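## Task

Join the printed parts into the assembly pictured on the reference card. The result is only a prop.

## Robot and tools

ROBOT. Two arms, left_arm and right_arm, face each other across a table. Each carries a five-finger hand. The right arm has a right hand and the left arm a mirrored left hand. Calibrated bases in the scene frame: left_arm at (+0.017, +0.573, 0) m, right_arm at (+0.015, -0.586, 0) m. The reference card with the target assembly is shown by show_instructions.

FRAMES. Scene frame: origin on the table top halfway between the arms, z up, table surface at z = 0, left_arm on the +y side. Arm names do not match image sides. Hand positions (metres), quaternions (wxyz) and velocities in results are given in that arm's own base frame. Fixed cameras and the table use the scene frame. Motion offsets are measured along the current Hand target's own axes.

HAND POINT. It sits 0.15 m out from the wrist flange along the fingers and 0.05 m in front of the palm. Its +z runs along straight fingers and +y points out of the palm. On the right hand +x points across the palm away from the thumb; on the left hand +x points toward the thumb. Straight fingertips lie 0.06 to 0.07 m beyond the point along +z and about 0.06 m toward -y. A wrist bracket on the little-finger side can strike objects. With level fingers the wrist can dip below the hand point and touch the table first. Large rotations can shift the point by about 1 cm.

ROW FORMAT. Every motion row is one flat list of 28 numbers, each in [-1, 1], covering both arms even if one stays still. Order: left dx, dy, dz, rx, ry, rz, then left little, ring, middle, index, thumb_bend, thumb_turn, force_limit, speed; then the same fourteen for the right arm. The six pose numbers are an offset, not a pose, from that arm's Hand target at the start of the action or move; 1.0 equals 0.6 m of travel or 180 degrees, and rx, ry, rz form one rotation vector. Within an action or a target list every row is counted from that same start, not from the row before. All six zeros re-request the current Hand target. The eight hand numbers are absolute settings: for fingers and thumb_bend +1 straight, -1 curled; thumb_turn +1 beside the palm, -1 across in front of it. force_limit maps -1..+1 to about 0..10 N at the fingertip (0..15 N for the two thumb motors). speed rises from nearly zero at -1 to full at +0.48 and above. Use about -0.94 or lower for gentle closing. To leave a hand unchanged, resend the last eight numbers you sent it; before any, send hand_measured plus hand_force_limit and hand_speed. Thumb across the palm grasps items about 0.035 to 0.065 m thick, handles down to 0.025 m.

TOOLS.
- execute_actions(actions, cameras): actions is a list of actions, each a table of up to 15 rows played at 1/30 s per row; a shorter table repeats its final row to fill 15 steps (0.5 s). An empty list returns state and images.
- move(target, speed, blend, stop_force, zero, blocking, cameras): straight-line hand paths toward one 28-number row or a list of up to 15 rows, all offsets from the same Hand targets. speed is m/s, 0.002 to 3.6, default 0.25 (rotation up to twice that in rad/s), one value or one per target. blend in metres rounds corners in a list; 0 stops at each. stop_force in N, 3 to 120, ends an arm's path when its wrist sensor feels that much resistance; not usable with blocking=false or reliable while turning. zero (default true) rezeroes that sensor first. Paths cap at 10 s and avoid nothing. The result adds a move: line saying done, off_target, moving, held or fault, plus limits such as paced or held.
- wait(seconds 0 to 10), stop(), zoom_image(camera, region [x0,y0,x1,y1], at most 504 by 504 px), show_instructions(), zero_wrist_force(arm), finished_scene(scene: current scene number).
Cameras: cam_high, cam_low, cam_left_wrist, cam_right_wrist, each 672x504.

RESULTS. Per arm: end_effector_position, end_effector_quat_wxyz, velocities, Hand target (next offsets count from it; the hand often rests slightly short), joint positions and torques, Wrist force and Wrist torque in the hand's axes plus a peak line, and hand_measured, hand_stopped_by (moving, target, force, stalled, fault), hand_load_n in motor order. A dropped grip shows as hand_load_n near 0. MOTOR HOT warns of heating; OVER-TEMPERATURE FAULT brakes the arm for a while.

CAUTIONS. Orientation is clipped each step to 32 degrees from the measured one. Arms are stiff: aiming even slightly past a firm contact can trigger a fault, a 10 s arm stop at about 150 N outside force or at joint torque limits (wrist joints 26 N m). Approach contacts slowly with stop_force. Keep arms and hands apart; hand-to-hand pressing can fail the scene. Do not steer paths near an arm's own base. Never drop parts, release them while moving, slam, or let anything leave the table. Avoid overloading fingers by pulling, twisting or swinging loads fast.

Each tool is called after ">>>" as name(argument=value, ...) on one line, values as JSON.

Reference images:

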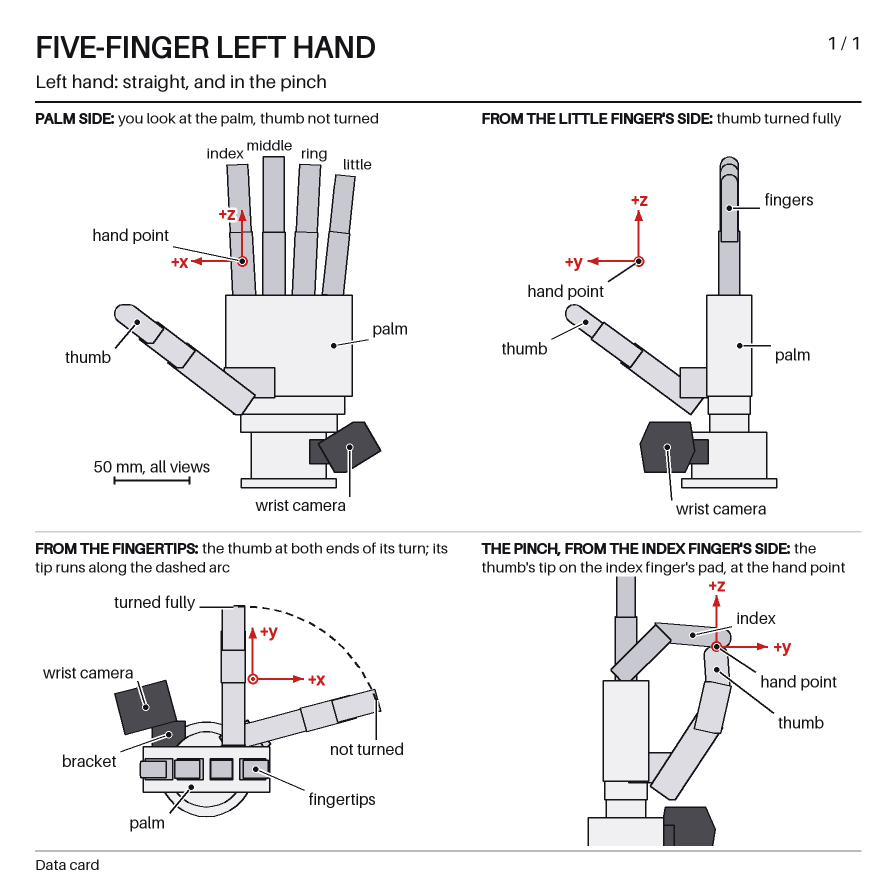

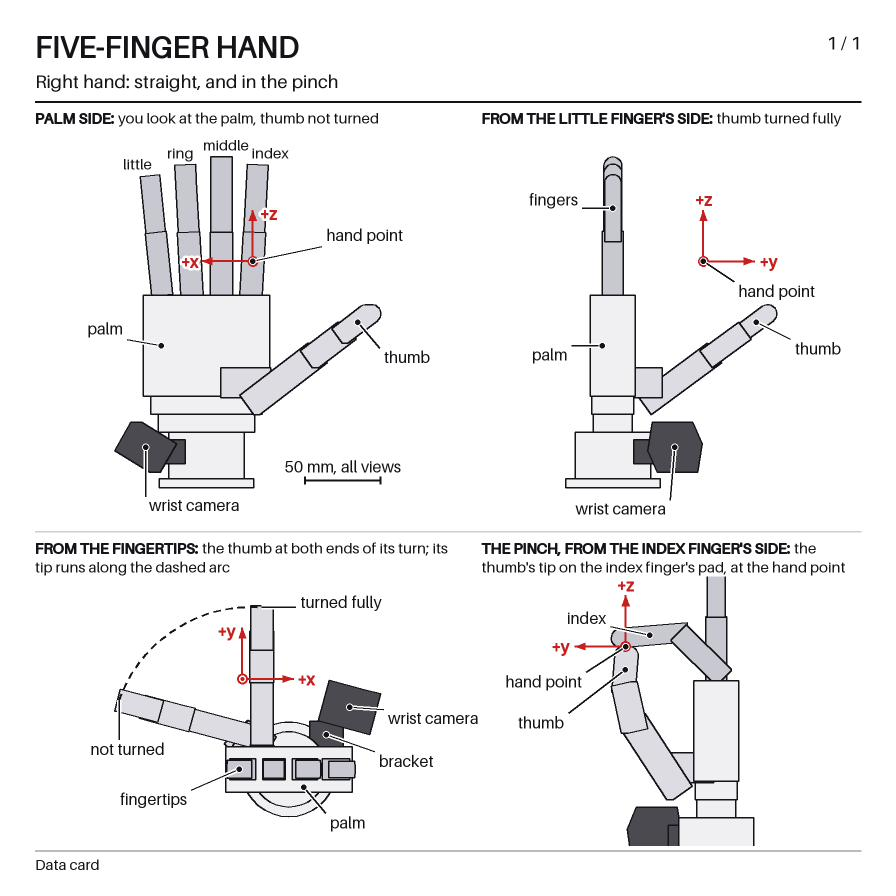

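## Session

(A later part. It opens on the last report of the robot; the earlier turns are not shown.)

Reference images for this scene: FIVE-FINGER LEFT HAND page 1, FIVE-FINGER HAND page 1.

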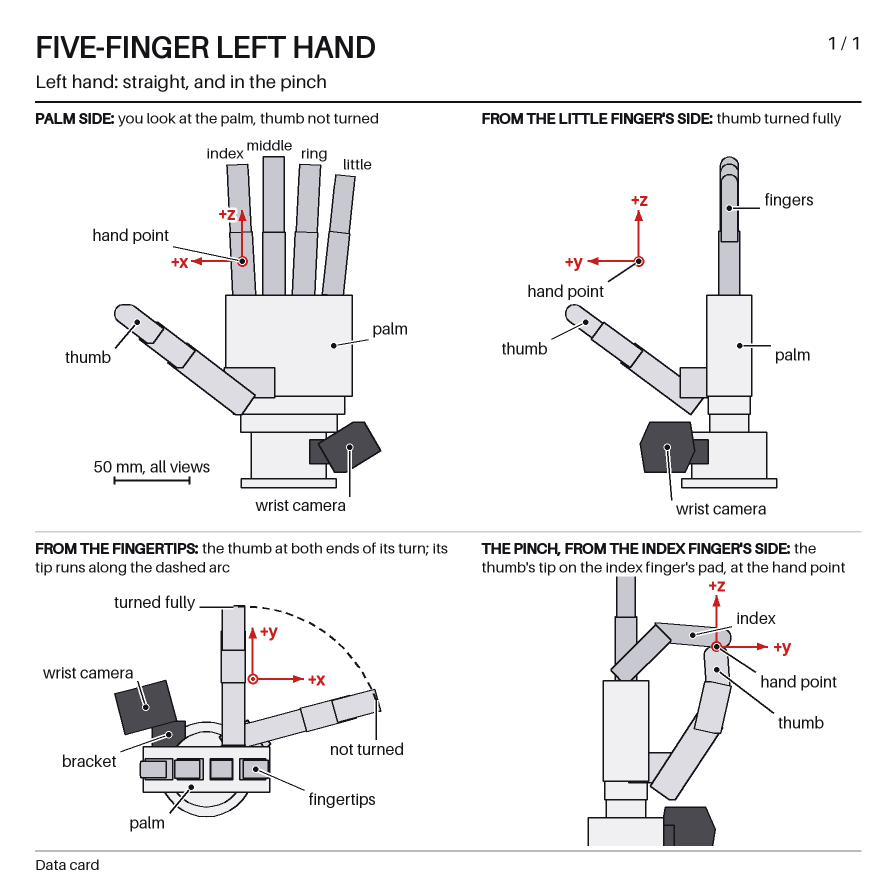

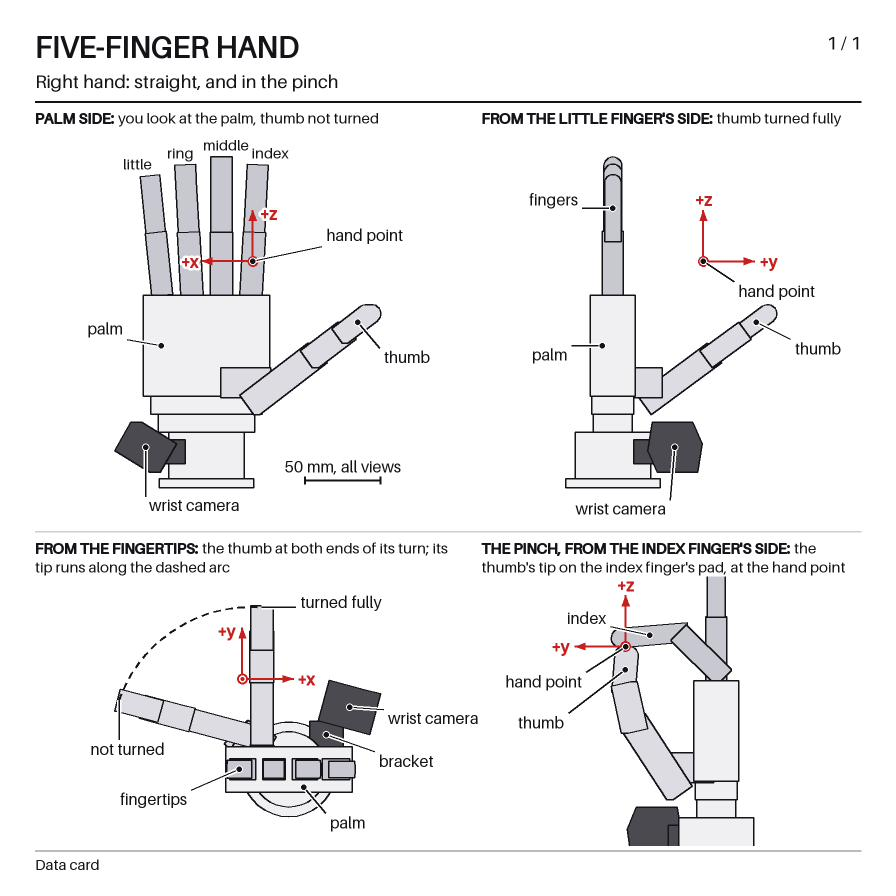

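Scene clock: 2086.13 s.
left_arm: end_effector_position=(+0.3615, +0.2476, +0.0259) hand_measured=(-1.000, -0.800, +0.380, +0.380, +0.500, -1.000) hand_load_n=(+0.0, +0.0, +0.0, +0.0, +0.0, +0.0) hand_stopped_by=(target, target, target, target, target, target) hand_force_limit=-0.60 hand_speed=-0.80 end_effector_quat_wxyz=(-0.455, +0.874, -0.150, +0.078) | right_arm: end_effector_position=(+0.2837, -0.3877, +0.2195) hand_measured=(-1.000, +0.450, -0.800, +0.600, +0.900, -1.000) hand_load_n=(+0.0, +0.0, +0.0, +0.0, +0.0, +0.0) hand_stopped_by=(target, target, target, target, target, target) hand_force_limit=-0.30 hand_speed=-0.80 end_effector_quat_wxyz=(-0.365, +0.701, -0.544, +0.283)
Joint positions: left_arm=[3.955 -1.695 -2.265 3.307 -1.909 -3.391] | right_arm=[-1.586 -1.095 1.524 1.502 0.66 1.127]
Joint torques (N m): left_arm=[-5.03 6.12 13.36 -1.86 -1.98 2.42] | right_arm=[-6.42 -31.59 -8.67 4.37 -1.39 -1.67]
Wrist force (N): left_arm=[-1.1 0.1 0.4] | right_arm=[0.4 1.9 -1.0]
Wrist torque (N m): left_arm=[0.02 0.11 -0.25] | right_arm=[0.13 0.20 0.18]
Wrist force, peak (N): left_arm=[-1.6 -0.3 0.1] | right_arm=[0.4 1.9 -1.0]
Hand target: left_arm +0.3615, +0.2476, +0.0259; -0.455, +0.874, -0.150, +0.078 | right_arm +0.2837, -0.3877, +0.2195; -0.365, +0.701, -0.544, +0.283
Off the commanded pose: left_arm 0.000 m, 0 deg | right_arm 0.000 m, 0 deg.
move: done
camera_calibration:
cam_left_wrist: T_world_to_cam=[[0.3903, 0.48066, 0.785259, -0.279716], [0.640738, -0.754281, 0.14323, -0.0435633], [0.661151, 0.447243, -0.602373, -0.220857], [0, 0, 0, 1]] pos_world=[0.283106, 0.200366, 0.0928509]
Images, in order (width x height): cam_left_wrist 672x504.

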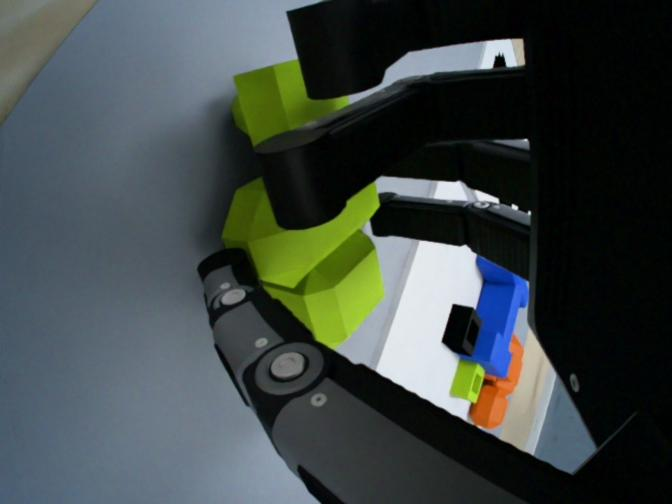

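>>> move(target=[0,0,0,0,0,0,-1,-0.8,0.1,0.1,0.48,-1,-0.6,-0.85,0,0,0,0,0,0,-1,0.45,-0.8,0.6,0.9,-1,-0.3,-0.8], cameras=["cam_left_wrist","cam_low"])

>>> zoom_image(camera="cam_left_wrist", region=[120, 40, 400, 340])

>>> zoom_image(camera="cam_low", region=[470, 270, 560, 350])

Scene clock: 2096.30 s.
left_arm: end_effector_position=(+0.3615, +0.2476, +0.0259) hand_measured=(-1.000, -0.800, +0.286, +0.188, +0.482, -1.000) hand_load_n=(+0.0, +0.0, +4.0, +2.0, +3.5, +0.0) hand_stopped_by=(target, target, force, force, force, target) hand_force_limit=-0.60 hand_speed=-0.85 end_effector_quat_wxyz=(-0.455, +0.874, -0.150, +0.078) | right_arm: end_effector_position=(+0.2837, -0.3877, +0.2195) hand_measured=(-1.000, +0.450, -0.800, +0.600, +0.900, -1.000) hand_load_n=(+0.0, +0.0, +0.0, +0.0, +0.0, +0.0) hand_stopped_by=(target, target, target, target, target, target) hand_force_limit=-0.30 hand_speed=-0.80 end_effector_quat_wxyz=(-0.365, +0.701, -0.544, +0.283)
Joint positions: left_arm=[3.955 -1.695 -2.265 3.307 -1.909 -3.391] | right_arm=[-1.586 -1.095 1.524 1.502 0.66 1.127]
Joint torques (N m): left_arm=[-5.08 6.98 19.11 -1.84 -1.88 2.58] | right_arm=[-6.49 -31.62 -8.69 4.35 -1.73 -1.44]
Wrist force (N): left_arm=[-0.8 -4.5 -1.3] | right_arm=[0.5 1.7 -0.7]
Wrist torque (N m): left_arm=[-0.13 0.11 -0.16] | right_arm=[0.08 0.17 0.18]
Wrist force, peak (N): left_arm=[-0.6 -5.9 -2.2] | right_arm=[0.4 2.0 -0.7]
Hand target: left_arm +0.3615, +0.2476, +0.0259; -0.455, +0.874, -0.150, +0.078 | right_arm +0.2837, -0.3877, +0.2195; -0.365, +0.701, -0.544, +0.283
Off the commanded pose: left_arm 0.000 m, 0 deg | right_arm 0.000 m, 0 deg.
move: done
camera_calibration:
cam_left_wrist: T_world_to_cam=[[0.390275, 0.480642, 0.785283, -0.279708], [0.640695, -0.75431, 0.143268, -0.0435487], [0.661207, 0.447213, -0.602333, -0.220871], [0, 0, 0, 1]] pos_world=[0.283106, 0.200366, 0.0928509]
Images, in order (width x height): cam_low 672x504, cam_left_wrist 672x504.

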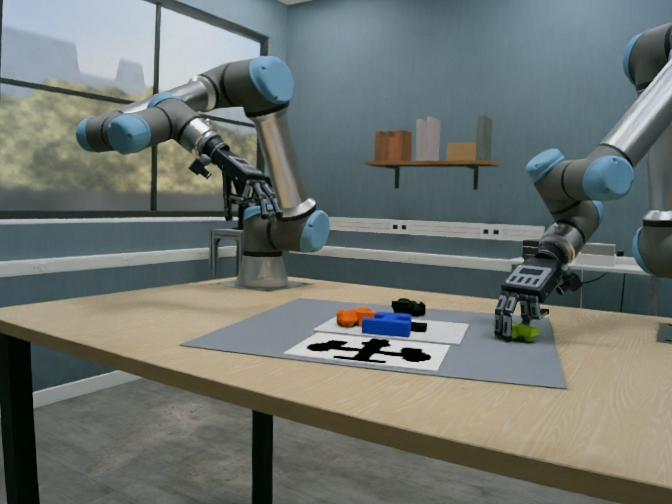

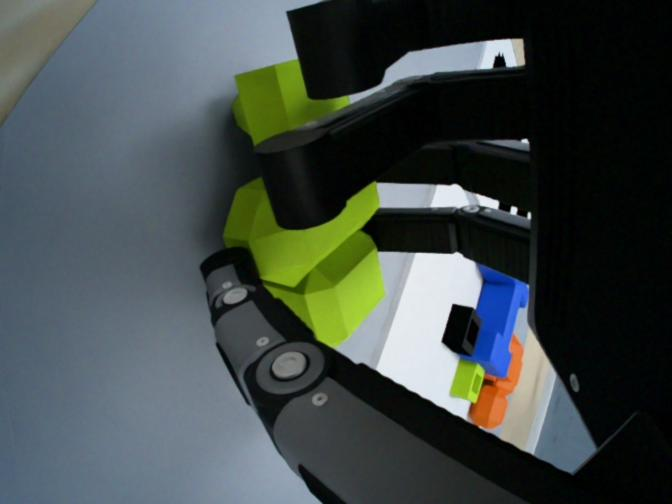

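Scaled by 1.680 from the camera's 672x504 image, which has a finer 960x720 frame.

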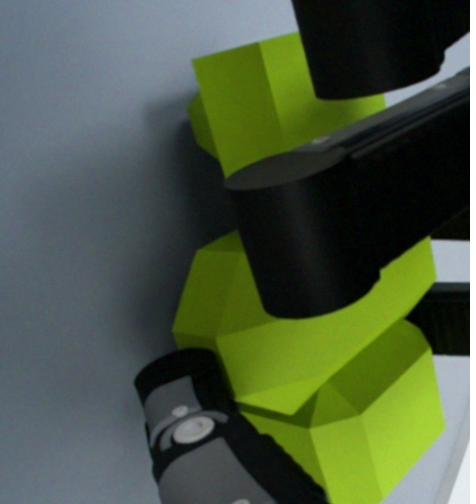

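Scaled by 5.600 from the camera's 672x504 image, which has a finer 960x720 frame.

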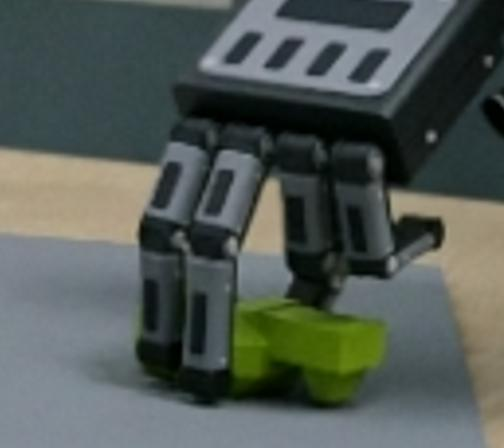

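>>> move(target=[0,0,0,0,0,0,-1,-0.8,0.15,0.05,0.36,-1,-0.25,-0.92,0,0,0,0,0,0,-1,0.45,-0.8,0.6,0.9,-1,-0.3,-0.8])

>>> move(target=[0,-0.0683,-0.0478,0,0,0,-1,-0.8,0.15,0.05,0.36,-1,-0.25,-0.92,0,0,0,0,0,0,-1,0.45,-0.8,0.6,0.9,-1,-0.3,-0.8], speed=0.05, cameras=["cam_left_wrist","cam_low"])

>>> zoom_image(camera="cam_left_wrist", region=[120, 40, 400, 340])

>>> zoom_image(camera="cam_low", region=[470, 240, 560, 320])

Scene clock: 2107.50 s.
left_arm: end_effector_position=(+0.3615, +0.2476, +0.0259) hand_measured=(-1.000, -0.800, +0.286, +0.182, +0.478, -1.000) hand_load_n=(+0.0, +0.0, +3.5, +4.0, +5.5, -0.5) hand_stopped_by=(target, target, force, force, force, target) hand_force_limit=-0.25 hand_speed=-0.92 end_effector_quat_wxyz=(-0.455, +0.874, -0.150, +0.078) | right_arm: end_effector_position=(+0.2837, -0.3877, +0.2195) hand_measured=(-1.000, +0.450, -0.800, +0.600, +0.900, -1.000) hand_load_n=(+0.0, +0.0, +0.0, +0.0, +0.0, +0.0) hand_stopped_by=(target, target, target, target, target, target) hand_force_limit=-0.30 hand_speed=-0.80 end_effector_quat_wxyz=(-0.365, +0.701, -0.544, +0.283)
Joint positions: left_arm=[3.955 -1.695 -2.265 3.307 -1.909 -3.391] | right_arm=[-1.586 -1.095 1.524 1.502 0.66 1.127]
Joint torques (N m): left_arm=[-5.2 7.96 15.74 -1.82 -1.82 2.47] | right_arm=[-6.54 -32.01 -9.14 4.28 -1.92 -1.57]
Wrist force (N): left_arm=[-0.4 -3.3 -1.2] | right_arm=[0.3 2.0 -0.7]
Wrist torque (N m): left_arm=[-0.13 0.09 -0.18] | right_arm=[0.12 0.20 0.18]
Wrist force, peak (N): left_arm=[-0.5 -6.2 -2.1] | right_arm=[0.4 2.0 -0.7]
Hand target: left_arm +0.3615, +0.2476, +0.0259; -0.455, +0.874, -0.150, +0.078 | right_arm +0.2837, -0.3877, +0.2195; -0.365, +0.701, -0.544, +0.283
Off the commanded pose: left_arm 0.000 m, 0 deg | right_arm 0.000 m, 0 deg.
move: done

Scene clock: 2109.07 s.
left_arm: end_effector_position=(+0.3615, +0.2476, +0.0758) hand_measured=(-1.000, -0.800, +0.286, +0.182, +0.478, -1.000) hand_load_n=(+0.0, +0.0, +2.5, +3.5, +6.5, +0.0) hand_stopped_by=(target, target, force, force, force, target) hand_force_limit=-0.25 hand_speed=-0.92 end_effector_quat_wxyz=(-0.455, +0.874, -0.150, +0.078) | right_arm: end_effector_position=(+0.2837, -0.3877, +0.2195) hand_measured=(-1.000, +0.450, -0.800, +0.600, +0.900, -1.000) hand_load_n=(+0.0, +0.0, +0.0, +0.0, +0.0, -0.5) hand_stopped_by=(target, target, target, target, target, target) hand_force_limit=-0.30 hand_speed=-0.80 end_effector_quat_wxyz=(-0.365, +0.701, -0.544, +0.283)
Joint positions: left_arm=[3.955 -1.595 -2.204 3.146 -1.909 -3.391] | right_arm=[-1.586 -1.095 1.524 1.502 0.66 1.127]
Joint torques (N m): left_arm=[6.41 30.68 24.2 -2.32 1.24 0.92] | right_arm=[-6.47 -32 -9.18 4.29 -1.89 -1.57]
Wrist force (N): left_arm=[-1.1 0.1 0.2] | right_arm=[0.4 1.7 -0.6]
Wrist torque (N m): left_arm=[0.04 0.12 -0.25] | right_arm=[0.08 0.19 0.18]
Wrist force, peak (N): left_arm=[-0.7 -4.7 -1.7] | right_arm=[0.6 2.0 -0.8]
Hand target: left_arm +0.3615, +0.2476, +0.0759; -0.455, +0.874, -0.150, +0.078 | right_arm +0.2837, -0.3877, +0.2195; -0.365, +0.701, -0.544, +0.283
Off the commanded pose: left_arm 0.000 m, 0 deg | right_arm 0.000 m, 0 deg.
move: done
camera_calibration:
cam_left_wrist: T_world_to_cam=[[0.390407, 0.480536, 0.785282, -0.318909], [0.640674, -0.75436, 0.1431, -0.0506578], [0.66115, 0.447242, -0.602375, -0.190798], [0, 0, 0, 1]] pos_world=[0.283106, 0.200366, 0.142751]
Images, in order (width x height): cam_low 672x504, cam_left_wrist 672x504.

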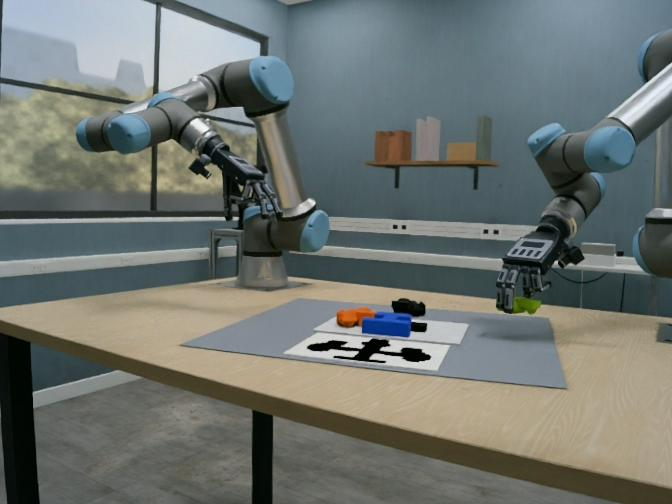

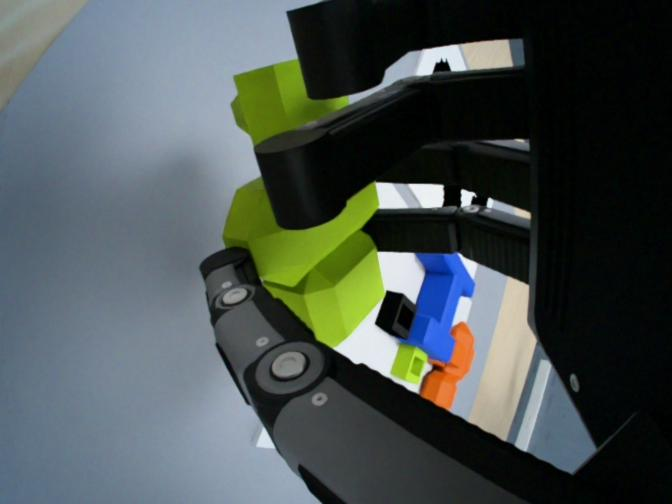

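Scaled by 1.680 from the camera's 672x504 image, which has a finer 960x720 frame.

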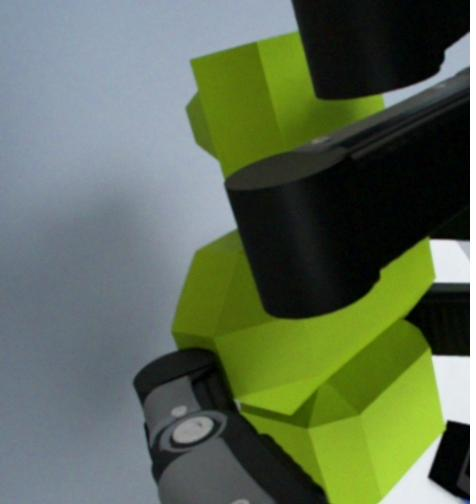

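Scaled by 5.600 from the camera's 672x504 image, which has a finer 960x720 frame.

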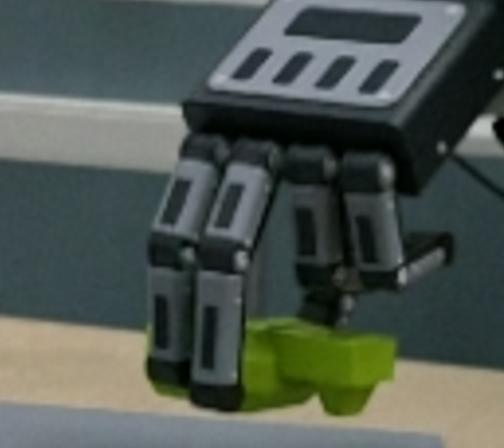

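>>> execute_actions(actions=[])

Scene clock: 2152.57 s.
left_arm: end_effector_position=(+0.3615, +0.2476, +0.0759) hand_measured=(-1.000, -0.800, +0.286, +0.182, +0.478, -1.000) hand_load_n=(+0.0, +0.0, +3.0, +3.5, +6.5, +0.0) hand_stopped_by=(target, target, force, force, force, target) hand_force_limit=-0.25 hand_speed=-0.92 end_effector_quat_wxyz=(-0.455, +0.874, -0.150, +0.078) | right_arm: end_effector_position=(+0.2837, -0.3877, +0.2195) hand_measured=(-1.000, +0.450, -0.800, +0.600, +0.900, -1.000) hand_load_n=(+0.0, +0.0, +0.0, +0.0, +0.0, +0.0) hand_stopped_by=(target, target, target, target, target, target) hand_force_limit=-0.30 hand_speed=-0.80 end_effector_quat_wxyz=(-0.365, +0.701, -0.544, +0.283)
Joint positions: left_arm=[3.955 -1.594 -2.204 3.145 -1.909 -3.391] | right_arm=[-1.586 -1.095 1.524 1.502 0.66 1.127]
Joint velocities: within noise
Joint torques (N m): left_arm=[6.08 29.88 23.18 -2.01 1.7 -2.34] | right_arm=[-6.34 -31.69 -8.8 4.23 -1.81 -1.57]
Wrist force (N): left_arm=[-1.2 0.3 0.5] | right_arm=[0.3 1.9 -0.6]
Wrist torque (N m): left_arm=[0.05 0.14 -0.25] | right_arm=[0.11 0.20 0.18]
Wrist force, peak (N): left_arm=[-1.8 0.0 0.4] | right_arm=[0.4 2.1 -0.8]
Hand target: left_arm +0.3615, +0.2476, +0.0759; -0.455, +0.874, -0.150, +0.078 | right_arm +0.2837, -0.3877, +0.2195; -0.365, +0.701, -0.544, +0.283
Off the commanded pose: left_arm 0.000 m, 0 deg | right_arm 0.000 m, 0 deg.
camera_calibration:
cam_left_wrist: T_world_to_cam=[[0.390275, 0.480642, 0.785283, -0.31905], [0.640695, -0.75431, 0.143268, -0.0507265], [0.661207, 0.447213, -0.602333, -0.190694], [0, 0, 0, 1]] pos_world=[0.283106, 0.200366, 0.142951]
cam_right_wrist: T_world_to_cam=[[-0.463724, -0.40229, -0.789381, 0.148355], [-0.762698, 0.634635, 0.124621, 0.427633], [0.450835, 0.659849, -0.601121, 0.379356], [0, 0, 0, 1]] pos_world=[0.223924, -0.462026, 0.291856]

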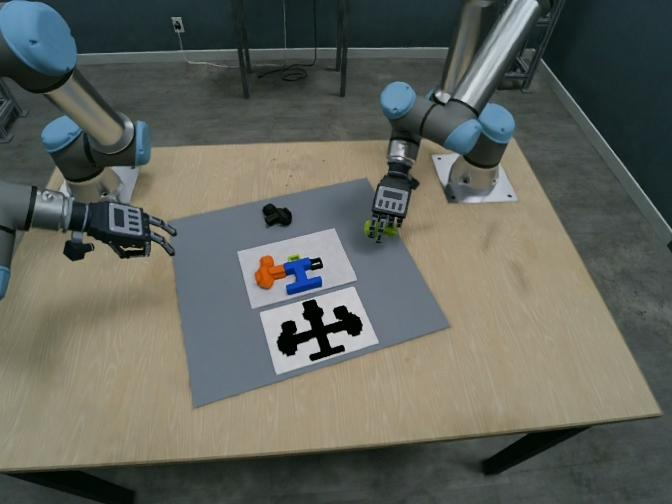

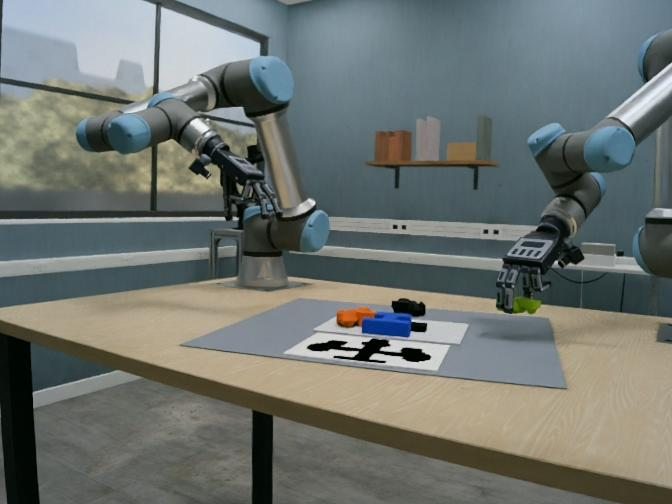

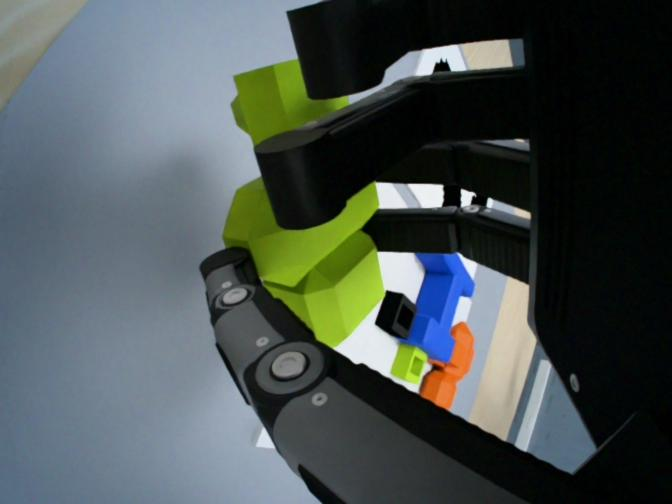

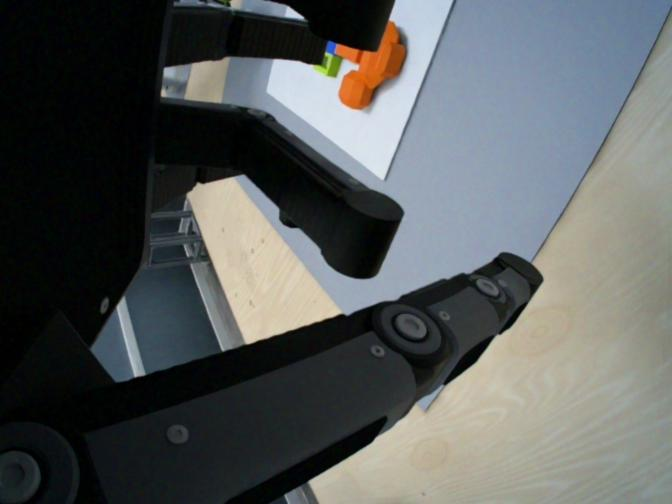

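>>> zoom_image(camera="cam_left_wrist", region=[360, 230, 500, 420])

>>> zoom_image(camera="cam_left_wrist", region=[190, 40, 400, 360])

Scaled by 2.653 from the camera's 672x504 image, which has a finer 960x720 frame.

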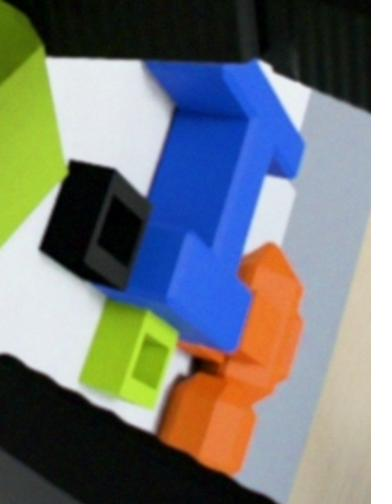

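Scaled by 1.575 from the camera's 672x504 image, which has a finer 960x720 frame.

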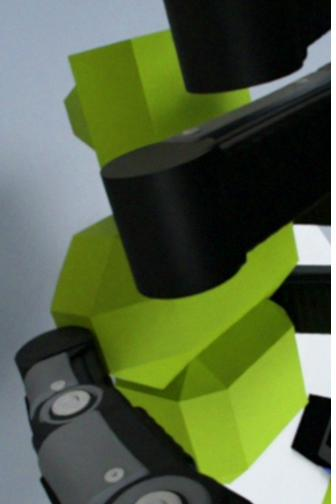

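>>> zoom_image(camera="cam_left_wrist", region=[370, 285, 450, 395])

Scaled by 4.582 from the camera's 672x504 image, which has a finer 960x720 frame.

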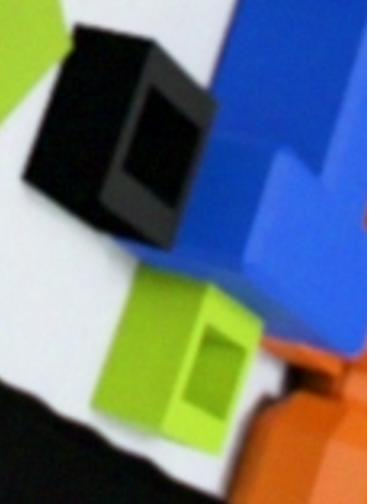

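>>> zoom_image(camera="cam_high", region=[255, 225, 385, 375])

>>> zoom_image(camera="cam_high", region=[245, 240, 335, 300])

Scaled by 3.360 from the camera's 672x504 image, which has a finer 960x720 frame.

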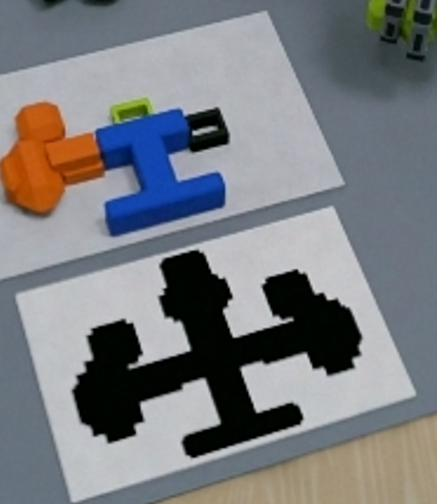

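Scaled by 5.600 from the camera's 672x504 image, which has a finer 960x720 frame.

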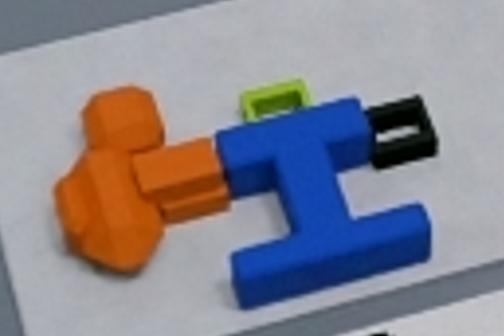

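>>> move(target=[[0, -0.0737, -0.0516, 0, 0, 0, -1, -1, 0.15, 0.05, 0.36, -1, -0.25, -0.92, 0, 0, 0, 0, 0, 0, -1, 0.45, -0.8, 0.6, 0.9, -1, -0.3, -0.8], [0.35907, -0.15697, 0.06715, 0, 0.25304, 0.17718, -1, -1, 0.15, 0.05, 0.36, -1, -0.25, -0.92, 0, 0, 0, 0, 0, 0, -1, 0.45, -0.8, 0.6, 0.9, -1, -0.3, -0.8]], speed=0.15, blend=[0.03, 0], cameras=["all"])

Scene clock: 2309.03 s.
left_arm: end_effector_position=(+0.5935, +0.2578, +0.1301) hand_measured=(-1.000, -1.000, +0.286, +0.182, +0.478, -1.000) hand_load_n=(+0.0, +0.0, +3.0, +3.5, +6.5, +0.0) hand_stopped_by=(target, target, force, force, force, target) hand_force_limit=-0.25 hand_speed=-0.92 end_effector_quat_wxyz=(-0.366, +0.703, -0.540, +0.282) | right_arm: end_effector_position=(+0.2837, -0.3877, +0.2195) hand_measured=(-1.000, +0.450, -0.800, +0.600, +0.900, -1.000) hand_load_n=(+0.0, +0.0, +0.0, +0.0, +0.0, +0.0) hand_stopped_by=(target, target, target, target, target, target) hand_force_limit=-0.30 hand_speed=-0.80 end_effector_quat_wxyz=(-0.365, +0.701, -0.544, +0.283)
Joint positions: left_arm=[3.944 -1.98 -1.56 2.856 -1.134 -2.809] | right_arm=[-1.586 -1.095 1.524 1.502 0.66 1.127]
Joint torques (N m): left_arm=[-6.2 21.04 26.39 -2.46 2.47 2.85] | right_arm=[-5.61 -31.61 -8.58 4.33 -1.86 -1.39]
Wrist force (N): left_arm=[-1.4 0.0 0.6] | right_arm=[0.4 1.8 -0.7]
Wrist torque (N m): left_arm=[-0.02 0.17 -0.25] | right_arm=[0.09 0.19 0.18]
Wrist force, peak (N): left_arm=[-1.2 1.0 1.2] | right_arm=[0.4 2.1 -0.8]
Hand target: left_arm +0.5936, +0.2578, +0.1301; -0.366, +0.703, -0.540, +0.282 | right_arm +0.2837, -0.3877, +0.2195; -0.365, +0.701, -0.544, +0.283
Off the commanded pose: left_arm 0.000 m, 0 deg | right_arm 0.000 m, 0 deg.
move: done; blend cut to 0.027 m at target 1
camera_calibration:
cam_left_wrist: T_world_to_cam=[[0.616876, -0.0506313, 0.78543, -0.454524], [-0.260157, -0.954953, 0.142768, 0.386971], [0.742821, -0.292405, -0.60226, -0.173845], [0, 0, 0, 1]] pos_world=[0.510193, 0.295693, 0.19705]
cam_right_wrist: T_world_to_cam=[[-0.463724, -0.40229, -0.789381, 0.148355], [-0.762698, 0.634635, 0.124621, 0.427633], [0.450835, 0.659849, -0.601121, 0.379356], [0, 0, 0, 1]] pos_world=[0.223924, -0.462026, 0.291856]

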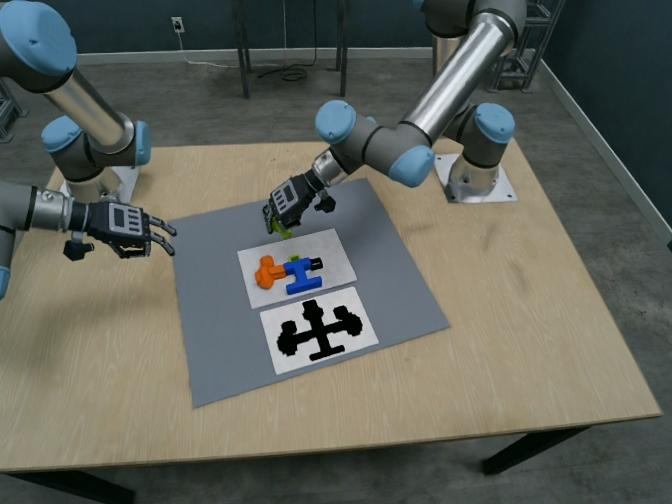

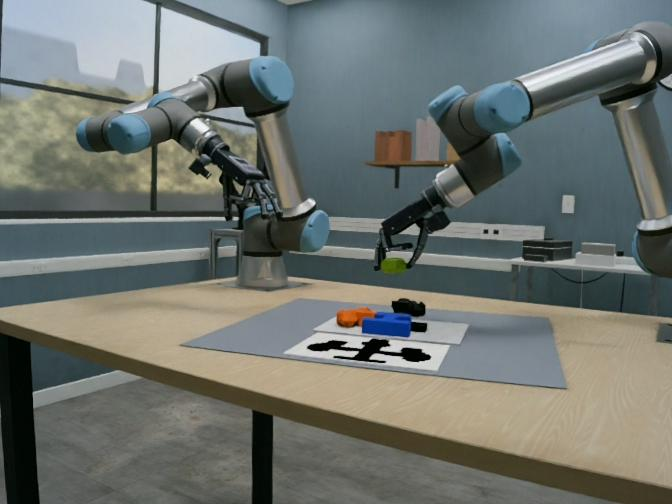

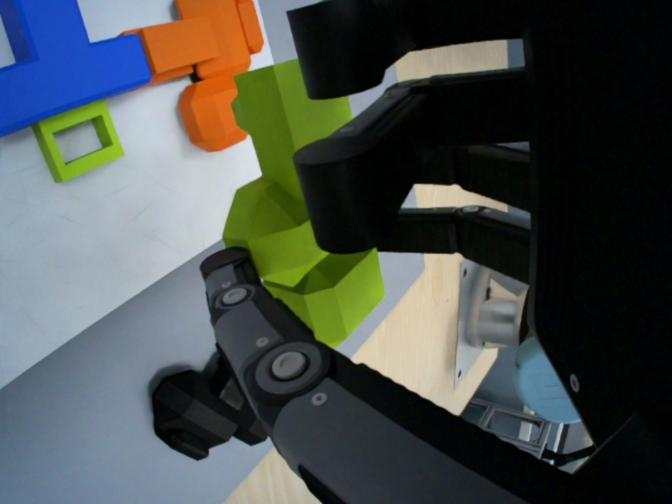

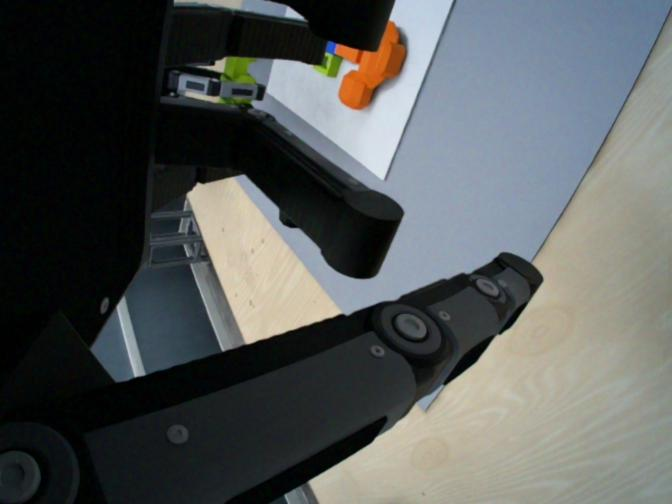

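>>> zoom_image(camera="cam_left_wrist", region=[0, 0, 270, 200])

>>> zoom_image(camera="cam_left_wrist", region=[210, 40, 400, 360])

Scaled by 1.867 from the camera's 672x504 image, which has a finer 960x720 frame.

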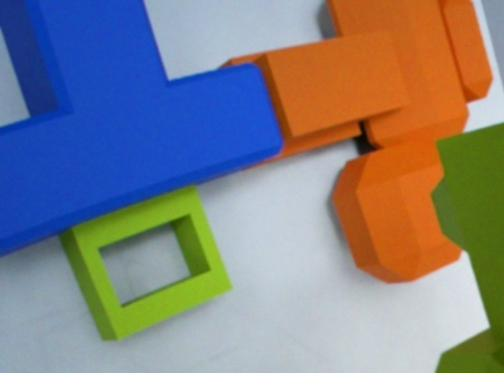

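Scaled by 1.575 from the camera's 672x504 image, which has a finer 960x720 frame.

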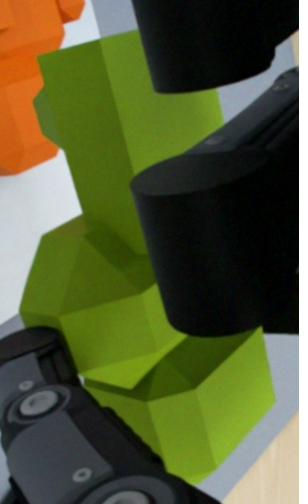

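>>> zoom_image(camera="cam_left_wrist", region=[20, 85, 140, 195])

>>> zoom_image(camera="cam_left_wrist", region=[220, 50, 320, 160])

Scaled by 4.200 from the camera's 672x504 image, which has a finer 960x720 frame.

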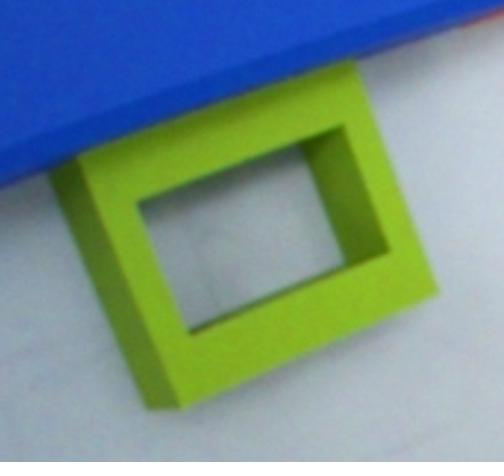

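Scaled by 4.582 from the camera's 672x504 image, which has a finer 960x720 frame.

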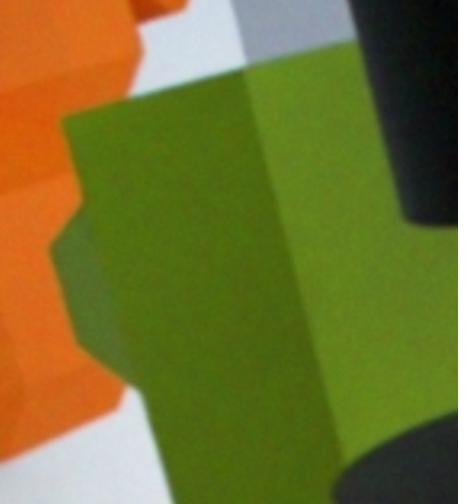

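>>> move(target=[[-0.0064, 0.01712, -0.02447, 0, 0, 0, -1, -1, 0.15, 0.05, 0.36, -1, -0.25, -0.92, 0, 0, 0, 0, 0, 0, -1, 0.45, -0.8, 0.6, 0.9, -1, -0.3, -0.8], [-0.0064, 0.12853, 0.05355, 0, 0, 0, -1, -1, 0.15, 0.05, 0.36, -1, -0.25, -0.92, 0, 0, 0, 0, 0, 0, -1, 0.45, -0.8, 0.6, 0.9, -1, -0.3, -0.8]], speed=0.08, blend=[0.01, 0], cameras=["all"])

Scene clock: 2459.53 s.
left_arm: end_effector_position=(+0.5753, +0.2569, +0.0486) hand_measured=(-1.000, -1.000, +0.286, +0.182, +0.478, -1.000) hand_load_n=(+0.0, +0.0, +3.0, +3.5, +6.5, +0.0) hand_stopped_by=(target, target, force, force, force, target) hand_force_limit=-0.25 hand_speed=-0.92 end_effector_quat_wxyz=(-0.366, +0.703, -0.540, +0.282) end_effector_velocity=(+0.000, +0.000, -0.002) end_effector_angular_velocity=(+0.000, +0.000, -0.001) | right_arm: end_effector_position=(+0.2837, -0.3877, +0.2195) hand_measured=(-1.000, +0.450, -0.800, +0.600, +0.900, -1.000) hand_load_n=(+0.0, +0.0, +0.0, +0.0, +0.0, +0.0) hand_stopped_by=(target, target, target, target, target, target) hand_force_limit=-0.30 hand_speed=-0.80 end_effector_quat_wxyz=(-0.365, +0.701, -0.544, +0.283)
Joint positions: left_arm=[3.972 -2.04 -1.707 3.054 -1.113 -2.79] | right_arm=[-1.586 -1.095 1.524 1.502 0.66 1.127]
Joint velocities: left_arm=[0 -0.003 -0.002 0.005 0 0] | right_arm=[within noise]
Joint torques (N m): left_arm=[-5.51 22.49 8.3 1.14 -0.81 -2.62] | right_arm=[-6.05 -31.77 -9.53 4.4 -1.9 -1.4]
Wrist force (N): left_arm=[-1.2 0.4 0.2] | right_arm=[0.5 2.0 -0.7]
Wrist torque (N m): left_arm=[0.07 0.13 -0.24] | right_arm=[0.12 0.18 0.19]
Wrist force, peak (N): left_arm=[-1.8 0.2 0.7] | right_arm=[0.5 2.0 -0.8]
Hand target: left_arm +0.5754, +0.2569, +0.0485; -0.366, +0.703, -0.540, +0.282 | right_arm +0.2837, -0.3877, +0.2195; -0.365, +0.701, -0.544, +0.283
Off the commanded pose: left_arm 0.000 m, 0 deg | right_arm 0.000 m, 0 deg.
move: done; blend cut to 0.0092 m at target 1
camera_calibration:
cam_left_wrist: T_world_to_cam=[[0.616867, -0.05081, 0.785426, -0.379407], [-0.260495, -0.954853, 0.14282, 0.393251], [0.74271, -0.292701, -0.602253, -0.209516], [0, 0, 0, 1]] pos_world=[0.492093, 0.294893, 0.11565]
cam_right_wrist: T_world_to_cam=[[-0.463724, -0.40229, -0.789381, 0.148355], [-0.762698, 0.634635, 0.124621, 0.427633], [0.450835, 0.659849, -0.601121, 0.379356], [0, 0, 0, 1]] pos_world=[0.223924, -0.462026, 0.291856]

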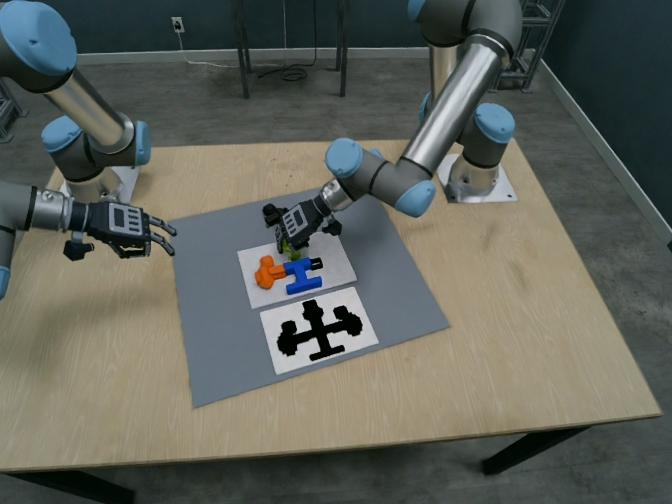

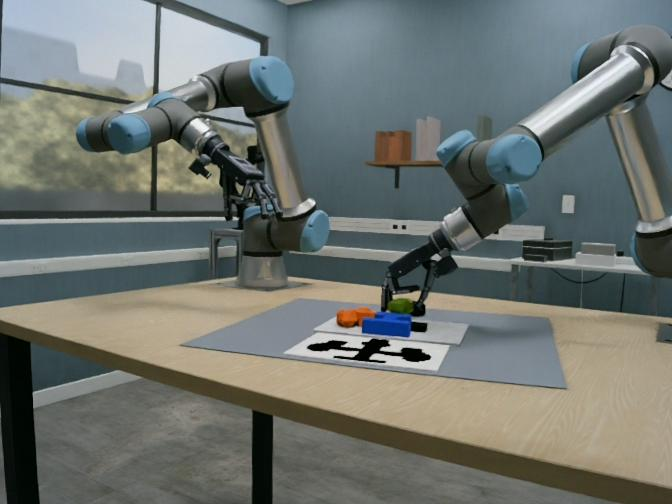

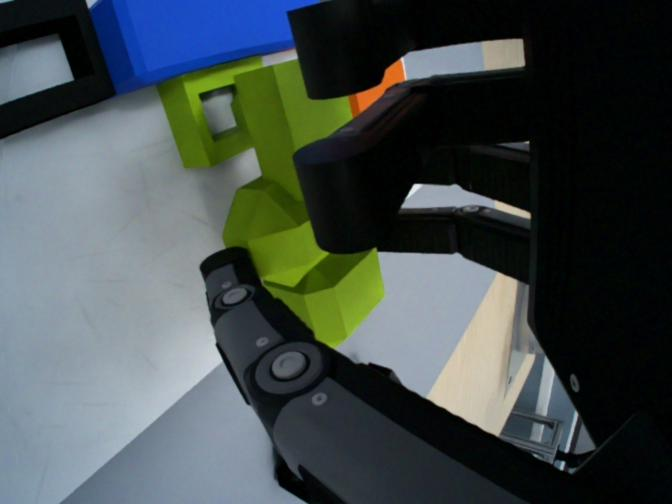

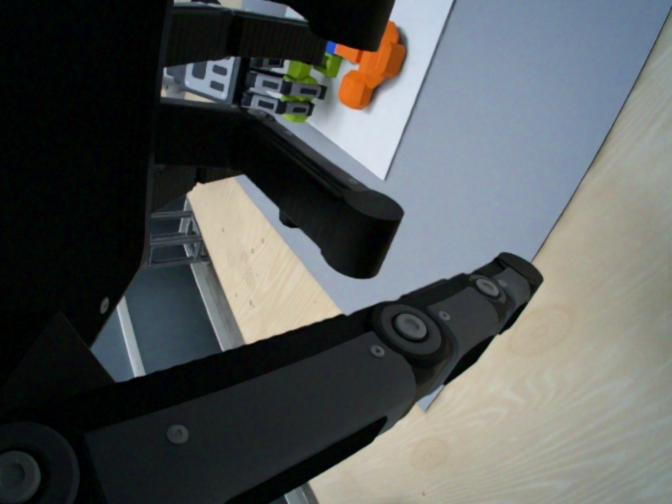

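>>> zoom_image(camera="cam_left_wrist", region=[130, 30, 330, 190])

>>> zoom_image(camera="cam_right_wrist", region=[160, 0, 440, 150])

>>> zoom_image(camera="cam_low", region=[310, 240, 480, 360])

Scaled by 2.520 from the camera's 672x504 image, which has a finer 960x720 frame.

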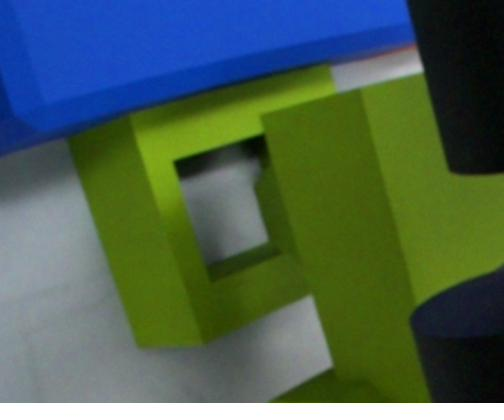

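Scaled by 1.800 from the camera's 672x504 image, which has a finer 960x720 frame.

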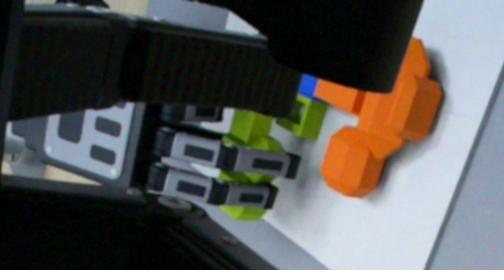

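Scaled by 2.965 from the camera's 672x504 image, which has a finer 960x720 frame.

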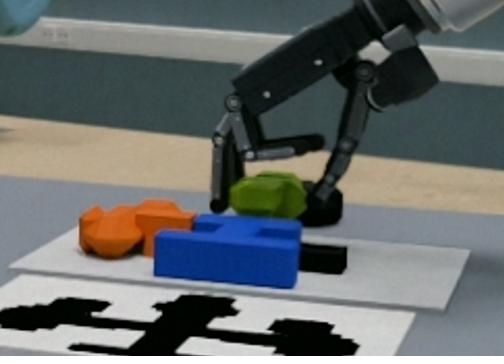

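>>> zoom_image(camera="cam_left_wrist", region=[150, 40, 280, 170])

>>> zoom_image(camera="cam_left_wrist", region=[150, 55, 200, 105])

>>> zoom_image(camera="cam_left_wrist", region=[225, 40, 285, 100])

>>> zoom_image(camera="cam_left_wrist", region=[180, 120, 260, 190])

Scaled by 3.877 from the camera's 672x504 image, which has a finer 960x720 frame.

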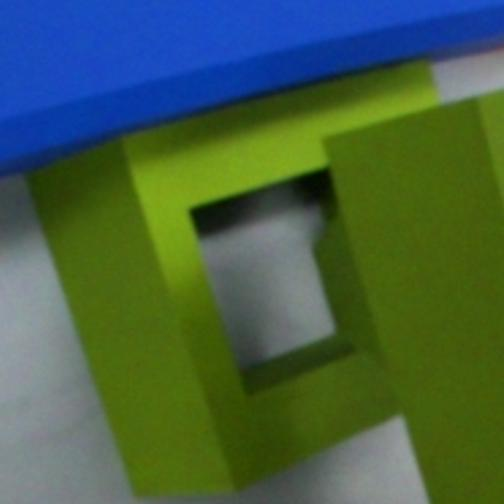

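Scaled by 10.080 from the camera's 672x504 image, which has a finer 960x720 frame.

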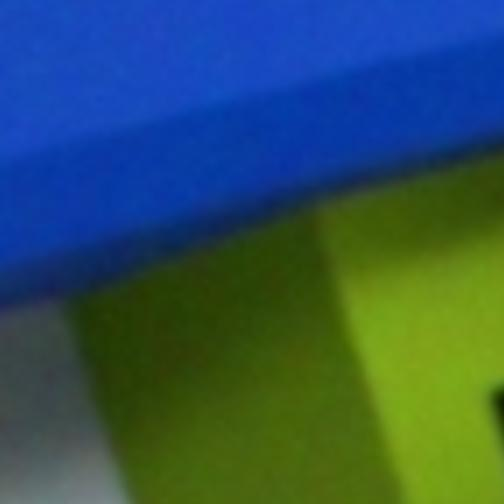

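Scaled by 8.400 from the camera's 672x504 image, which has a finer 960x720 frame.

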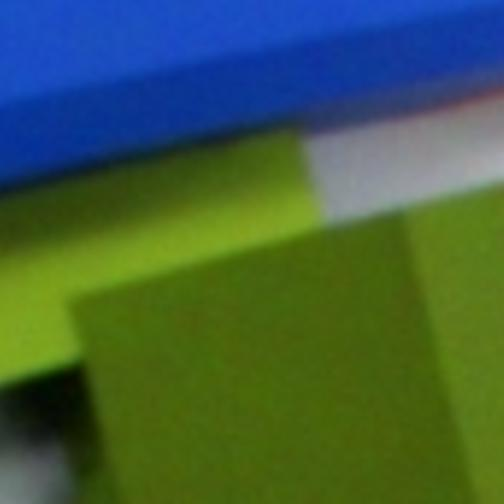

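Scaled by 6.300 from the camera's 672x504 image, which has a finer 960x720 frame.

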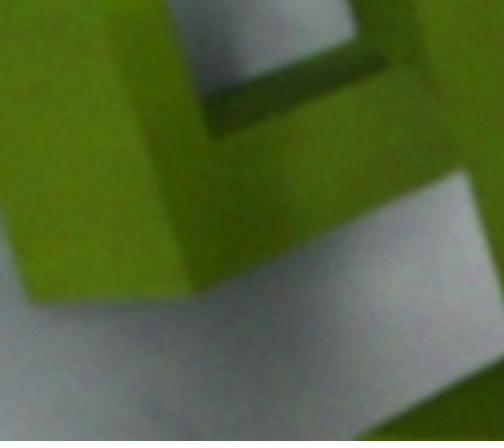

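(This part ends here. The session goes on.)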